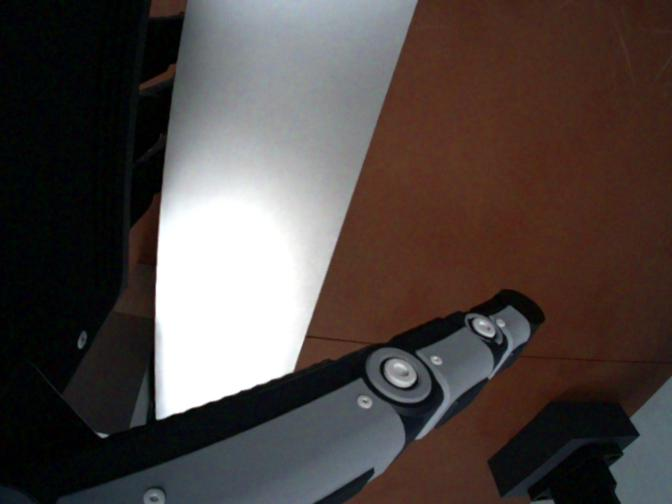

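Request:
{"fn": "move", "kwargs": {"arm1": {"target":[-0.178,0.151,0.855,0.0262,0.0262,0.9993,-0.0007],"speed":0.05}}}

Request:
{"fn": "move", "kwargs": {"arm1": {"joints":{"hand_speed":-0.85,"hand_force_limit":-0.2,"hand_index":-0.45,"hand_middle":-0.45,"hand_ring":-0.45,"hand_little":-0.45}}, "cameras": ["arm1_cam_wrist"]}}

Scene clock: 1463.80 s.
Joint torques (N m): arm1=[-0.32 -14.62 7.3 0.39 0 -0.04] | arm2=[1.67 0.67 7.25 2.06 0.1 -0.02] | arm3=[-2.73 0.85 12.27 1.18 -0.12 -0.04]
Heat: arm1: hottest joint3_rad 54 °C; arm2: hottest joint3_rad 44 °C; arm3: hottest joint3_rad 58 °C.
move: arm1 done
Joint velocities: within noise
arm1.joint_positions: joint1_rad=+0.212 joint2_rad=+1.904 joint3_rad=+1.483 joint4_rad=-1.133 joint5_rad=-0.056 joint6_rad=+0.350 hand_little=+1.000 hand_ring=+1.000 hand_middle=+1.000 hand_index=+1.000 hand_thumb_turn=-1.000 hand_thumb_bend=+1.000 hand_force_limit=-0.600 hand_speed=+0.300
arm1.joint_status: not commanded
arm1.hand_stopped_by: target,target,target,target,target,target
arm1.little_load_n: 0.0
arm1.ring_load_n: 0.0
arm1.middle_load_n: 0.0
arm1.index_load_n: 0.0
arm1.thumb_bend_load_n: 0.0
arm1.thumb_turn_load_n: 0.0
arm1.hand: x=-0.1729 y=+0.1505 z=+0.8625 quat_wxyz=(-0.027, -0.023, -0.999, +0.005) (m; scene frame)
arm1.hand_target: x=-0.1780 y=+0.1511 z=+0.8550 quat_wxyz=(-0.026, -0.026, -0.999, +0.001) (m; scene frame)
arm1.hand_status: done (0.009 m and 0.6 deg from the pose sent, 0.022 m and 1.3 deg at the start)
arm2.joint_positions: joint1_rad=+1.413 joint2_rad=+0.684 joint3_rad=+1.459 joint4_rad=-1.389 joint5_rad=+0.380 joint6_rad=-1.353 hand_little=+1.000 hand_ring=+1.000 hand_middle=+1.000 hand_index=+1.000 hand_thumb_turn=+1.000 hand_thumb_bend=+1.000 hand_force_limit=+0.000 hand_speed=-0.800
arm2.joint_status: not commanded
arm2.hand_stopped_by: target,target,target,target,target,target
arm2.little_load_n: 0.0
arm2.ring_load_n: 0.0
arm2.middle_load_n: 0.0
arm2.index_load_n: 0.0
arm2.thumb_bend_load_n: 0.0
arm2.thumb_turn_load_n: 0.0
arm2.hand: x=+0.3249 y=+0.4406 z=+1.3009 quat_wxyz=(+0.168, +0.828, -0.278, +0.457) (m; scene frame)
arm2.hand_target: x=+0.3310 y=+0.4430 z=+1.3042 quat_wxyz=(+0.165, +0.828, -0.266, +0.465) (m; scene frame)
arm2.hand_status: not commanded
arm3: as last shown
arm3.index_load_n: 0.0
pictures: none

Scene clock: 1467.50 s.
Joint torques (N m): arm1=[1.26 -18.55 6.82 -1.76 -0.21 0.01] | arm2=[1.67 0.67 7.25 2.04 0.1 -0.01] | arm3=[-2.78 0.79 12.26 1.21 -0.12 -0.03]
Heat: arm1: hottest joint3_rad 53 °C; arm2: hottest joint3_rad 44 °C; arm3: hottest joint3_rad 58 °C.
move: arm1 off_target
Joint velocities: within noise
arm1.joint_positions: joint1_rad=+0.208 joint2_rad=+1.950 joint3_rad=+1.483 joint4_rad=-1.075 joint5_rad=-0.050 joint6_rad=+0.348 hand_little=-0.040 hand_ring=-0.040 hand_middle=-0.055 hand_index=-0.055 hand_thumb_turn=-1.000 hand_thumb_bend=+1.000 hand_force_limit=-0.200 hand_speed=-0.850
arm1.joint_status: hand_little off_target (ended at -0.040, target -0.450); hand_ring off_target (ended at -0.040, target -0.450); hand_middle off_target (ended at -0.055, target -0.450); hand_index off_target (ended at -0.055, target -0.450); the others done
arm1.hand_stopped_by: force,force,force,force,target,target
arm1.little_load_n: 2.0
arm1.ring_load_n: 2.5
arm1.middle_load_n: 5.0
arm1.index_load_n: 5.0
arm1.thumb_bend_load_n: 2.0
arm1.thumb_turn_load_n: 0.0
arm1.hand: x=-0.1728 y=+0.1386 z=+0.8373 quat_wxyz=(-0.026, -0.024, -0.999, +0.012) (m; scene frame)
arm1.hand_target: x=-0.1780 y=+0.1512 z=+0.8551 quat_wxyz=(-0.026, -0.026, -0.999, +0.001) (m; scene frame)
arm1.hand_status: not commanded
arm2: as last shown
arm3.joint_positions: joint1_rad=-1.784 joint2_rad=+0.400 joint3_rad=+0.557 joint4_rad=-0.229 joint5_rad=-0.958 joint6_rad=-0.012 hand_little=+1.000 hand_ring=+1.000 hand_middle=+1.000 hand_index=+1.000 hand_thumb_turn=+1.000 hand_thumb_bend=+1.000 hand_force_limit=+0.000 hand_speed=-0.800
arm3.joint_status: not commanded
arm3.hand_stopped_by: target,target,target,target,target,target
arm3.little_load_n: 0.0
arm3.ring_load_n: 0.0
arm3.middle_load_n: 0.0
arm3.index_load_n: -0.5
arm3.thumb_bend_load_n: 0.0
arm3.thumb_turn_load_n: 0.0
arm3.hand: x=+0.4465 y=-0.0195 z=+1.0671 quat_wxyz=(-0.643, +0.677, +0.242, -0.266) (m; scene frame)
arm3.hand_target: x=+0.4493 y=-0.0210 z=+1.0990 quat_wxyz=(-0.661, +0.661, +0.250, -0.250) (m; scene frame)
arm3.hand_status: not commanded
pictures: arm1_cam_wrist
camera_calibration:
arm1_cam_wrist: T_world_to_cam=[[-0.239449, 0.970909, -0.000504973, -0.181043], [0.792909, 0.19585, 0.577008, -0.374556], [0.560321, 0.137764, -0.816738, 0.871419], [0, 0, 0, 1]] pos_world=[-0.234637, 0.129083, 0.927752]

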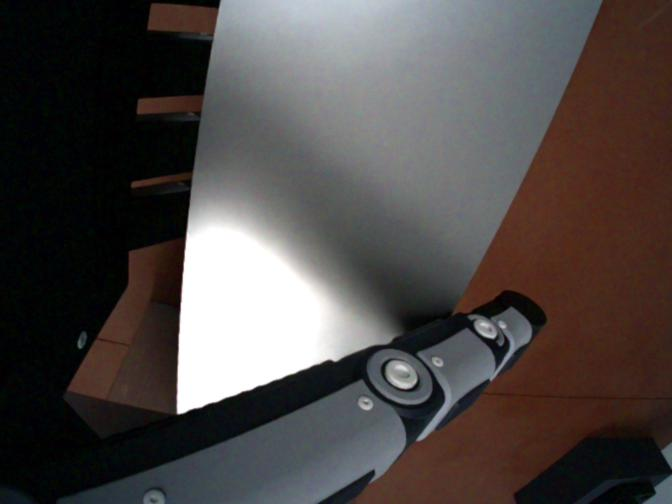

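Request:
{"fn": "move", "kwargs": {"arm1": {"joints":{"hand_speed":-0.5,"hand_index":0.2,"hand_middle":0.2,"hand_ring":0.2,"hand_little":0.2}}}}

Request:
{"fn": "move", "kwargs": {"arm1": {"target":[-0.178,0.166,0.862,0.0262,0.0262,0.9993,-0.0007],"speed":0.05}}}

Request:
{"fn": "move", "kwargs": {"arm1": {"joints":{"hand_speed":-0.85,"hand_force_limit":-0.2,"hand_index":-0.45,"hand_middle":-0.45,"hand_ring":-0.45,"hand_little":-0.45}}, "cameras": ["arm1_cam_wrist"]}}

Scene clock: 1485.80 s.
Joint torques (N m): arm1=[0.15 -17.32 7.23 -0.5 -0.06 0.03] | arm2=[1.67 0.67 7.27 2.04 0.1 -0.01] | arm3=[-2.61 0.73 12.26 1.21 -0.13 -0.03]
Heat: arm1: hottest joint3_rad 51 °C; arm2: hottest joint3_rad 44 °C; arm3: hottest joint3_rad 58 °C.
move: arm1 done
Joint velocities: within noise
arm1.joint_positions: joint1_rad=+0.208 joint2_rad=+1.947 joint3_rad=+1.483 joint4_rad=-1.102 joint5_rad=-0.055 joint6_rad=+0.348 hand_little=+0.200 hand_ring=+0.200 hand_middle=+0.200 hand_index=+0.200 hand_thumb_turn=-1.000 hand_thumb_bend=+1.000 hand_force_limit=-0.200 hand_speed=-0.500
arm1.joint_status: all done
arm1.hand_stopped_by: target,target,target,target,target,target
arm1.little_load_n: 1.0
arm1.ring_load_n: 0.5
arm1.middle_load_n: 0.5
arm1.index_load_n: 0.0
arm1.thumb_bend_load_n: 0.0
arm1.thumb_turn_load_n: 0.0
arm1.hand: x=-0.1740 y=+0.1458 z=+0.8400 quat_wxyz=(-0.025, -0.024, -0.999, -0.001) (m; scene frame)
arm1.hand_target: x=-0.1779 y=+0.1511 z=+0.8551 quat_wxyz=(-0.026, -0.026, -0.999, +0.001) (m; scene frame)
arm1.hand_status: not commanded
arm2, arm3: as last shown
arm3.index_load_n: 0.0
arm3.thumb_turn_load_n: -0.5
pictures: none

Scene clock: 1486.77 s.
Joint torques (N m): arm1=[1.73 -18.73 5.6 -1.47 0.03 0.03] | arm2=[1.67 0.67 7.25 2.04 0.1 -0.01] | arm3=[-2.78 0.79 12.3 1.2 -0.13 -0.05]
Heat: arm1: hottest joint3_rad 51 °C; arm2: hottest joint3_rad 44 °C; arm3: hottest joint3_rad 58 °C.
move: arm1 off_target
Joint velocities: within noise
arm1.joint_positions: joint1_rad=+0.208 joint2_rad=+1.930 joint3_rad=+1.458 joint4_rad=-1.075 joint5_rad=-0.055 joint6_rad=+0.347 hand_little=+0.200 hand_ring=+0.200 hand_middle=+0.200 hand_index=+0.200 hand_thumb_turn=-1.000 hand_thumb_bend=+1.000 hand_force_limit=-0.200 hand_speed=-0.500
arm1.joint_status: not commanded
arm1.hand_stopped_by: target,target,target,target,target,target
arm1.little_load_n: 3.0
arm1.ring_load_n: 1.5
arm1.middle_load_n: 0.5
arm1.index_load_n: 0.5
arm1.thumb_bend_load_n: 0.0
arm1.thumb_turn_load_n: 0.0
arm1.hand: x=-0.1745 y=+0.1473 z=+0.8401 quat_wxyz=(-0.028, -0.024, -0.999, +0.009) (m; scene frame)
arm1.hand_target: x=-0.1777 y=+0.1652 z=+0.8605 quat_wxyz=(-0.026, -0.026, -0.999, +0.001) (m; scene frame)
arm1.hand_status: off_target (0.029 m and 1.0 deg from the pose sent, 0.030 m and 0.3 deg at the start)
arm2, arm3: as last shown
arm3.middle_load_n: -0.5
arm3.thumb_turn_load_n: 0.0
pictures: none

Scene clock: 1488.57 s.
Joint torques (N m): arm1=[1.44 -20.25 6.45 -2.61 -0.2 0.06] | arm2=[1.61 0.67 7.25 2.04 0.1 -0.01] | arm3=[-2.73 0.85 12.3 1.18 -0.13 -0.04]
Heat: arm1: hottest joint3_rad 51 °C; arm2: hottest joint3_rad 44 °C; arm3: hottest joint3_rad 58 °C.
move: arm1 off_target
Joint velocities: within noise
arm1.joint_positions: joint1_rad=+0.208 joint2_rad=+1.933 joint3_rad=+1.450 joint4_rad=-1.047 joint5_rad=-0.050 joint6_rad=+0.352 hand_little=+0.021 hand_ring=-0.118 hand_middle=-0.144 hand_index=-0.131 hand_thumb_turn=-1.000 hand_thumb_bend=+1.000 hand_force_limit=-0.200 hand_speed=-0.850
arm1.joint_status: hand_little off_target (ended at +0.021, target -0.450); hand_ring off_target (ended at -0.118, target -0.450); hand_middle off_target (ended at -0.144, target -0.450); hand_index off_target (ended at -0.131, target -0.450); the others done
arm1.hand_stopped_by: force,force,force,force,target,target
arm1.little_load_n: 0.0
arm1.ring_load_n: 1.5
arm1.middle_load_n: 6.5
arm1.index_load_n: 4.0
arm1.thumb_bend_load_n: 1.0
arm1.thumb_turn_load_n: -1.0
arm1.hand: x=-0.1743 y=+0.1435 z=+0.8348 quat_wxyz=(-0.028, -0.025, -0.999, +0.018) (m; scene frame)
arm1.hand_target: x=-0.1777 y=+0.1653 z=+0.8605 quat_wxyz=(-0.026, -0.026, -0.999, +0.001) (m; scene frame)
arm1.hand_status: not commanded
arm2, arm3: as last shown
arm2.little_load_n: -0.5
arm3.middle_load_n: 0.0
arm3.thumb_turn_load_n: -0.5
pictures: arm1_cam_wrist
camera_calibration:
arm1_cam_wrist: T_world_to_cam=[[-0.235767, 0.971733, -0.0121887, -0.175771], [0.791979, 0.199393, 0.577072, -0.373581], [0.56319, 0.126401, -0.816602, 0.871554], [0, 0, 0, 1]] pos_world=[-0.236423, 0.135126, 0.925154]

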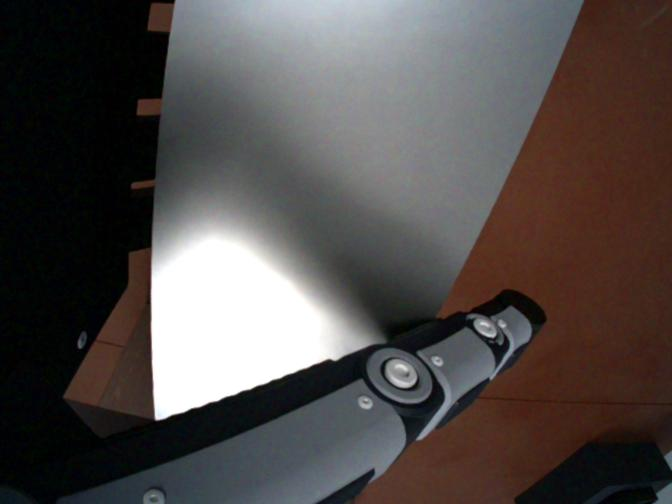

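Request:
{"fn": "move", "kwargs": {"arm1": {"joints":{"hand_little":-0.46,"hand_ring":-0.46}}}}

Request:
{"fn": "move", "kwargs": {"arm1": {"target":[-0.178,0.165,0.905,0.040,0.0262,0.9988,-0.001],"speed":0.05}, "cameras": ["arm1_cam_wrist"]}}

Scene clock: 1497.13 s.
Joint torques (N m): arm1=[1.85 -18.96 6.35 -2.7 -0.21 0.14] | arm2=[1.67 0.67 7.25 2.04 0.1 -0.01] | arm3=[-2.67 0.73 12.3 1.21 -0.13 -0.04]
Heat: arm1: hottest joint3_rad 50 °C; arm2: hottest joint3_rad 44 °C; arm3: hottest joint3_rad 58 °C.
move: arm1 off_target
Joint velocities: within noise
arm1.joint_positions: joint1_rad=+0.208 joint2_rad=+1.933 joint3_rad=+1.450 joint4_rad=-1.046 joint5_rad=-0.051 joint6_rad=+0.348 hand_little=-0.129 hand_ring=-0.142 hand_middle=-0.144 hand_index=-0.131 hand_thumb_turn=-1.000 hand_thumb_bend=+1.000 hand_force_limit=-0.200 hand_speed=-0.850
arm1.joint_status: hand_little off_target (ended at -0.129, target -0.460); hand_ring off_target (ended at -0.142, target -0.460)
arm1.hand_stopped_by: force,force,force,force,target,target
arm1.little_load_n: 5.5
arm1.ring_load_n: 5.0
arm1.middle_load_n: 3.0
arm1.index_load_n: 2.0
arm1.thumb_bend_load_n: 1.5
arm1.thumb_turn_load_n: 2.0
arm1.hand: x=-0.1742 y=+0.1434 z=+0.8346 quat_wxyz=(-0.029, -0.024, -0.999, +0.018) (m; scene frame)
arm1.hand_target: x=-0.1776 y=+0.1652 z=+0.8604 quat_wxyz=(-0.026, -0.026, -0.999, +0.001) (m; scene frame)
arm1.hand_status: not commanded
arm2, arm3: as last shown
arm2.little_load_n: 0.0
arm2.thumb_bend_load_n: -0.5
arm3.thumb_turn_load_n: 0.0
pictures: none

Scene clock: 1498.53 s.
Joint torques (N m): arm1=[1.03 -22.24 9.89 -5.49 -0.8 0.07] | arm2=[1.67 0.67 7.25 2.04 0.1 -0.01] | arm3=[-2.84 0.67 12.29 1.21 -0.13 -0.04]
Heat: arm1: hottest joint3_rad 50 °C; arm2: hottest joint3_rad 44 °C; arm3: hottest joint3_rad 58 °C.
move: arm1 off_target
Joint velocities: within noise
arm1.joint_positions: joint1_rad=+0.205 joint2_rad=+1.933 joint3_rad=+1.450 joint4_rad=-1.049 joint5_rad=-0.060 joint6_rad=+0.346 hand_little=-0.129 hand_ring=-0.142 hand_middle=-0.144 hand_index=-0.131 hand_thumb_turn=-1.000 hand_thumb_bend=+1.000 hand_force_limit=-0.200 hand_speed=-0.850
arm1.joint_status: not commanded
arm1.hand_stopped_by: force,force,force,force,target,target
arm1.little_load_n: 3.5
arm1.ring_load_n: 3.5
arm1.middle_load_n: 4.0
arm1.index_load_n: 4.5
arm1.thumb_bend_load_n: 1.0
arm1.thumb_turn_load_n: 4.0
arm1.hand: x=-0.1743 y=+0.1443 z=+0.8352 quat_wxyz=(-0.032, -0.024, -0.999, +0.015) (m; scene frame)
arm1.hand_target: x=-0.1770 y=+0.1636 z=+0.8983 quat_wxyz=(-0.041, -0.026, -0.999, +0.003) (m; scene frame)
arm1.hand_status: off_target (0.073 m and 1.9 deg from the pose sent, 0.074 m and 2.4 deg at the start)
arm2, arm3: as last shown
arm2.thumb_bend_load_n: 0.0
arm3.middle_load_n: -0.5
arm3.thumb_bend_load_n: -0.5
arm3.thumb_turn_load_n: -0.5
pictures: arm1_cam_wrist
camera_calibration:
arm1_cam_wrist: T_world_to_cam=[[-0.239501, 0.970852, -0.00923709, -0.179675], [0.786238, 0.199523, 0.584825, -0.38147], [0.569622, 0.132804, -0.811107, 0.867389], [0, 0, 0, 1]] pos_world=[-0.23719, 0.135358, 0.924979]

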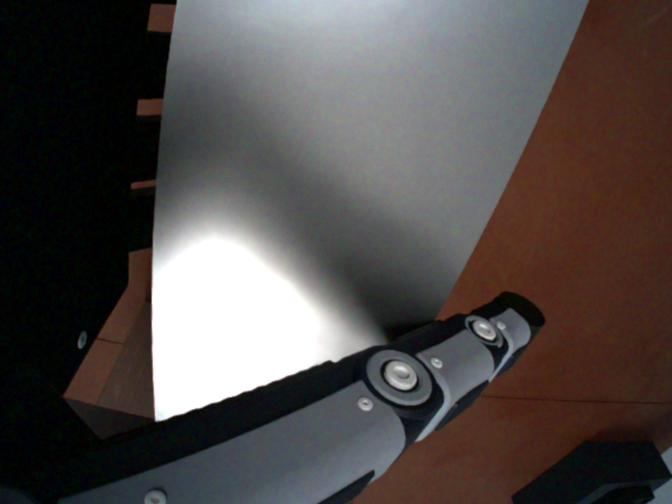

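Request:
{"fn": "move", "kwargs": {"arm1": {"target":[-0.178,0.163,0.945,0.065,0.0262,0.9975,-0.0017],"speed":0.05}}}

Request:
{"fn": "move", "kwargs": {"arm1": {"target":[-0.178,0.163,0.985,0.11,0.0262,0.994,-0.003],"speed":0.04}}}

Scene clock: 1519.80 s.
Joint torques (N m): arm1=[1.96 -23.94 11.71 -6.06 -0.87 -0.01] | arm2=[1.67 0.73 7.25 2.06 0.1 -0.01] | arm3=[-2.73 0.73 12.27 1.21 -0.13 -0.03]
Heat: arm1: hottest joint3_rad 50 °C; arm2: hottest joint3_rad 44 °C; arm3: hottest joint3_rad 58 °C.
move: arm1 off_target
Joint velocities: within noise
arm1.joint_positions: joint1_rad=+0.189 joint2_rad=+1.933 joint3_rad=+1.469 joint4_rad=-1.082 joint5_rad=-0.106 joint6_rad=+0.336 hand_little=-0.129 hand_ring=-0.143 hand_middle=-0.144 hand_index=-0.131 hand_thumb_turn=-1.000 hand_thumb_bend=+1.000 hand_force_limit=-0.200 hand_speed=-0.850
arm1.joint_status: not commanded
arm1.hand_stopped_by: force,force,force,force,target,target
arm1.little_load_n: 4.5
arm1.ring_load_n: 4.5
arm1.middle_load_n: 8.5
arm1.index_load_n: 6.0
arm1.thumb_bend_load_n: 0.5
arm1.thumb_turn_load_n: 0.0
arm1.hand: x=-0.1741 y=+0.1444 z=+0.8452 quat_wxyz=(-0.052, -0.026, -0.998, +0.002) (m; scene frame)
arm1.hand_target: x=-0.1764 y=+0.1621 z=+0.9319 quat_wxyz=(-0.066, -0.026, -0.997, +0.005) (m; scene frame)
arm1.hand_status: off_target (0.102 m and 1.5 deg from the pose sent, 0.111 m and 4.1 deg at the start; pose on its path clipped on 19 of 43 steps)
arm2, arm3: as last shown
arm3.middle_load_n: 0.0
arm3.thumb_bend_load_n: 0.0
arm3.thumb_turn_load_n: 0.0
pictures: none

Scene clock: 1521.63 s.
Joint torques (N m): arm1=[1.55 -25.05 11.6 -4.96 -1.23 -0.23] | arm2=[1.67 0.67 7.25 2.06 0.1 -0.02] | arm3=[-2.78 0.73 12.29 1.21 -0.12 -0.04]
Heat: arm1: hottest joint3_rad 50 °C; arm2: hottest joint3_rad 44 °C; arm3: hottest joint3_rad 58 °C.
move: arm1 off_target
Joint velocities: within noise
arm1.joint_positions: joint1_rad=+0.162 joint2_rad=+1.929 joint3_rad=+1.469 joint4_rad=-1.091 joint5_rad=-0.182 joint6_rad=+0.330 hand_little=-0.129 hand_ring=-0.143 hand_middle=-0.144 hand_index=-0.130 hand_thumb_turn=-1.000 hand_thumb_bend=+1.000 hand_force_limit=-0.200 hand_speed=-0.850
arm1.joint_status: not commanded
arm1.hand_stopped_by: force,force,force,force,target,target
arm1.little_load_n: 1.5
arm1.ring_load_n: 1.5
arm1.middle_load_n: 8.5
arm1.index_load_n: 12.0
arm1.thumb_bend_load_n: 0.0
arm1.thumb_turn_load_n: 0.5
arm1.hand: x=-0.1746 y=+0.1447 z=+0.8534 quat_wxyz=(-0.088, -0.036, -0.995, -0.010) (m; scene frame)
arm1.hand_target: x=-0.1758 y=+0.1586 z=+0.9411 quat_wxyz=(-0.110, -0.026, -0.994, +0.005) (m; scene frame)
arm1.hand_status: off_target (0.133 m and 3.2 deg from the pose sent, 0.141 m and 6.7 deg at the start; pose on its path clipped on 46 of 55 steps)
arm2.joint_positions: joint1_rad=+1.413 joint2_rad=+0.684 joint3_rad=+1.459 joint4_rad=-1.389 joint5_rad=+0.380 joint6_rad=-1.353 hand_little=+1.000 hand_ring=+1.000 hand_middle=+1.000 hand_index=+1.000 hand_thumb_turn=+1.000 hand_thumb_bend=+1.000 hand_force_limit=+0.000 hand_speed=-0.800
arm2.joint_status: not commanded
arm2.hand_stopped_by: target,target,target,target,target,target
arm2.little_load_n: 0.0
arm2.ring_load_n: 0.0
arm2.middle_load_n: 0.0
arm2.index_load_n: 0.0
arm2.thumb_bend_load_n: 0.0
arm2.thumb_turn_load_n: 0.0
arm2.hand: x=+0.3249 y=+0.4406 z=+1.3009 quat_wxyz=(+0.168, +0.828, -0.278, +0.457) (m; scene frame)
arm2.hand_target: x=+0.3310 y=+0.4430 z=+1.3042 quat_wxyz=(+0.165, +0.828, -0.266, +0.465) (m; scene frame)
arm2.hand_status: not commanded
arm3: as last shown
pictures: none

Request:
{"fn": "move", "kwargs": {"arm1": {"target":[-0.177,0.163,1.03,0.115,0.028,0.993,-0.003],"speed":0.03}}}

Scene clock: 1542.50 s.
Joint torques (N m): arm1=[1.08 -25.05 12.21 -4.83 -1.36 -0.21] | arm2=[1.67 0.67 7.25 2.04 0.1 -0.01] | arm3=[-2.78 0.79 12.3 1.17 -0.13 -0.04]
Heat: arm1: hottest joint3_rad 53 °C; arm2: hottest joint3_rad 44 °C; arm3: hottest joint3_rad 59 °C.
move: arm1 off_target
Joint velocities: within noise
arm1.joint_positions: joint1_rad=+0.159 joint2_rad=+1.928 joint3_rad=+1.469 joint4_rad=-1.093 joint5_rad=-0.191 joint6_rad=+0.329 hand_little=-0.129 hand_ring=-0.143 hand_middle=-0.144 hand_index=-0.130 hand_thumb_turn=-1.000 hand_thumb_bend=+1.000 hand_force_limit=-0.200 hand_speed=-0.850
arm1.joint_status: not commanded
arm1.hand_stopped_by: force,force,force,force,target,target
arm1.little_load_n: 1.0
arm1.ring_load_n: 1.5
arm1.middle_load_n: 9.0
arm1.index_load_n: 12.5
arm1.thumb_bend_load_n: 0.5
arm1.thumb_turn_load_n: 1.0
arm1.hand: x=-0.1747 y=+0.1449 z=+0.8546 quat_wxyz=(-0.092, -0.038, -0.995, -0.012) (m; scene frame)
arm1.hand_target: x=-0.1748 y=+0.1560 z=+0.9433 quat_wxyz=(-0.115, -0.028, -0.993, +0.005) (m; scene frame)
arm1.hand_status: off_target (0.176 m and 3.4 deg from the pose sent, 0.178 m and 3.6 deg at the start; pose on its path clipped on 93 of 104 steps)
arm2: as last shown
arm2.little_load_n: 0.5
arm3.joint_positions: joint1_rad=-1.784 joint2_rad=+0.400 joint3_rad=+0.557 joint4_rad=-0.229 joint5_rad=-0.958 joint6_rad=-0.012 hand_little=+1.000 hand_ring=+1.000 hand_middle=+1.000 hand_index=+1.000 hand_thumb_turn=+1.000 hand_thumb_bend=+1.000 hand_force_limit=+0.000 hand_speed=-0.800
arm3.joint_status: not commanded
arm3.hand_stopped_by: target,target,target,target,target,target
arm3.little_load_n: 0.0
arm3.ring_load_n: 0.0
arm3.middle_load_n: 0.0
arm3.index_load_n: 0.0
arm3.thumb_bend_load_n: 0.0
arm3.thumb_turn_load_n: -0.5
arm3.hand: x=+0.4465 y=-0.0195 z=+1.0671 quat_wxyz=(-0.643, +0.677, +0.242, -0.266) (m; scene frame)
arm3.hand_target: x=+0.4493 y=-0.0210 z=+1.0990 quat_wxyz=(-0.661, +0.661, +0.250, -0.250) (m; scene frame)
arm3.hand_status: not commanded
pictures: none

Request:
{"fn": "move", "kwargs": {"arm1": {"joints":{"joint2_rad":1.79,"joint3_rad":1.52},"min_time_s":1.5}}}

Scene clock: 1566.70 s.
Joint torques (N m): arm1=[0.91 -25.23 12.31 -5.15 -1.31 -0.18] | arm2=[1.67 0.67 7.25 2.04 0.1 -0.01] | arm3=[-2.73 0.79 12.29 1.18 -0.13 -0.04]
Heat: arm1: hottest joint3_rad 55 °C; arm2: hottest joint3_rad 44 °C; arm3: hottest joint3_rad 59 °C.
move: arm1 done
Joint velocities: within noise
arm1.joint_positions: joint1_rad=+0.159 joint2_rad=+1.928 joint3_rad=+1.469 joint4_rad=-1.093 joint5_rad=-0.191 joint6_rad=+0.329 hand_little=-0.129 hand_ring=-0.143 hand_middle=-0.144 hand_index=-0.130 hand_thumb_turn=-1.000 hand_thumb_bend=+1.000 hand_force_limit=-0.200 hand_speed=-0.850
arm1.joint_status: all done
arm1.hand_stopped_by: force,force,force,force,target,target
arm1.little_load_n: 1.0
arm1.ring_load_n: 1.5
arm1.middle_load_n: 8.5
arm1.index_load_n: 12.5
arm1.thumb_bend_load_n: 0.5
arm1.thumb_turn_load_n: 1.0
arm1.hand: x=-0.1747 y=+0.1449 z=+0.8546 quat_wxyz=(-0.092, -0.038, -0.995, -0.012) (m; scene frame)
arm1.hand_target: x=-0.1746 y=+0.1550 z=+0.9467 quat_wxyz=(-0.116, -0.028, -0.993, +0.009) (m; scene frame)
arm1.hand_status: not commanded
arm2, arm3: as last shown
arm2.little_load_n: 0.0
arm2.thumb_turn_load_n: -0.5
arm3.thumb_turn_load_n: 0.0
pictures: none


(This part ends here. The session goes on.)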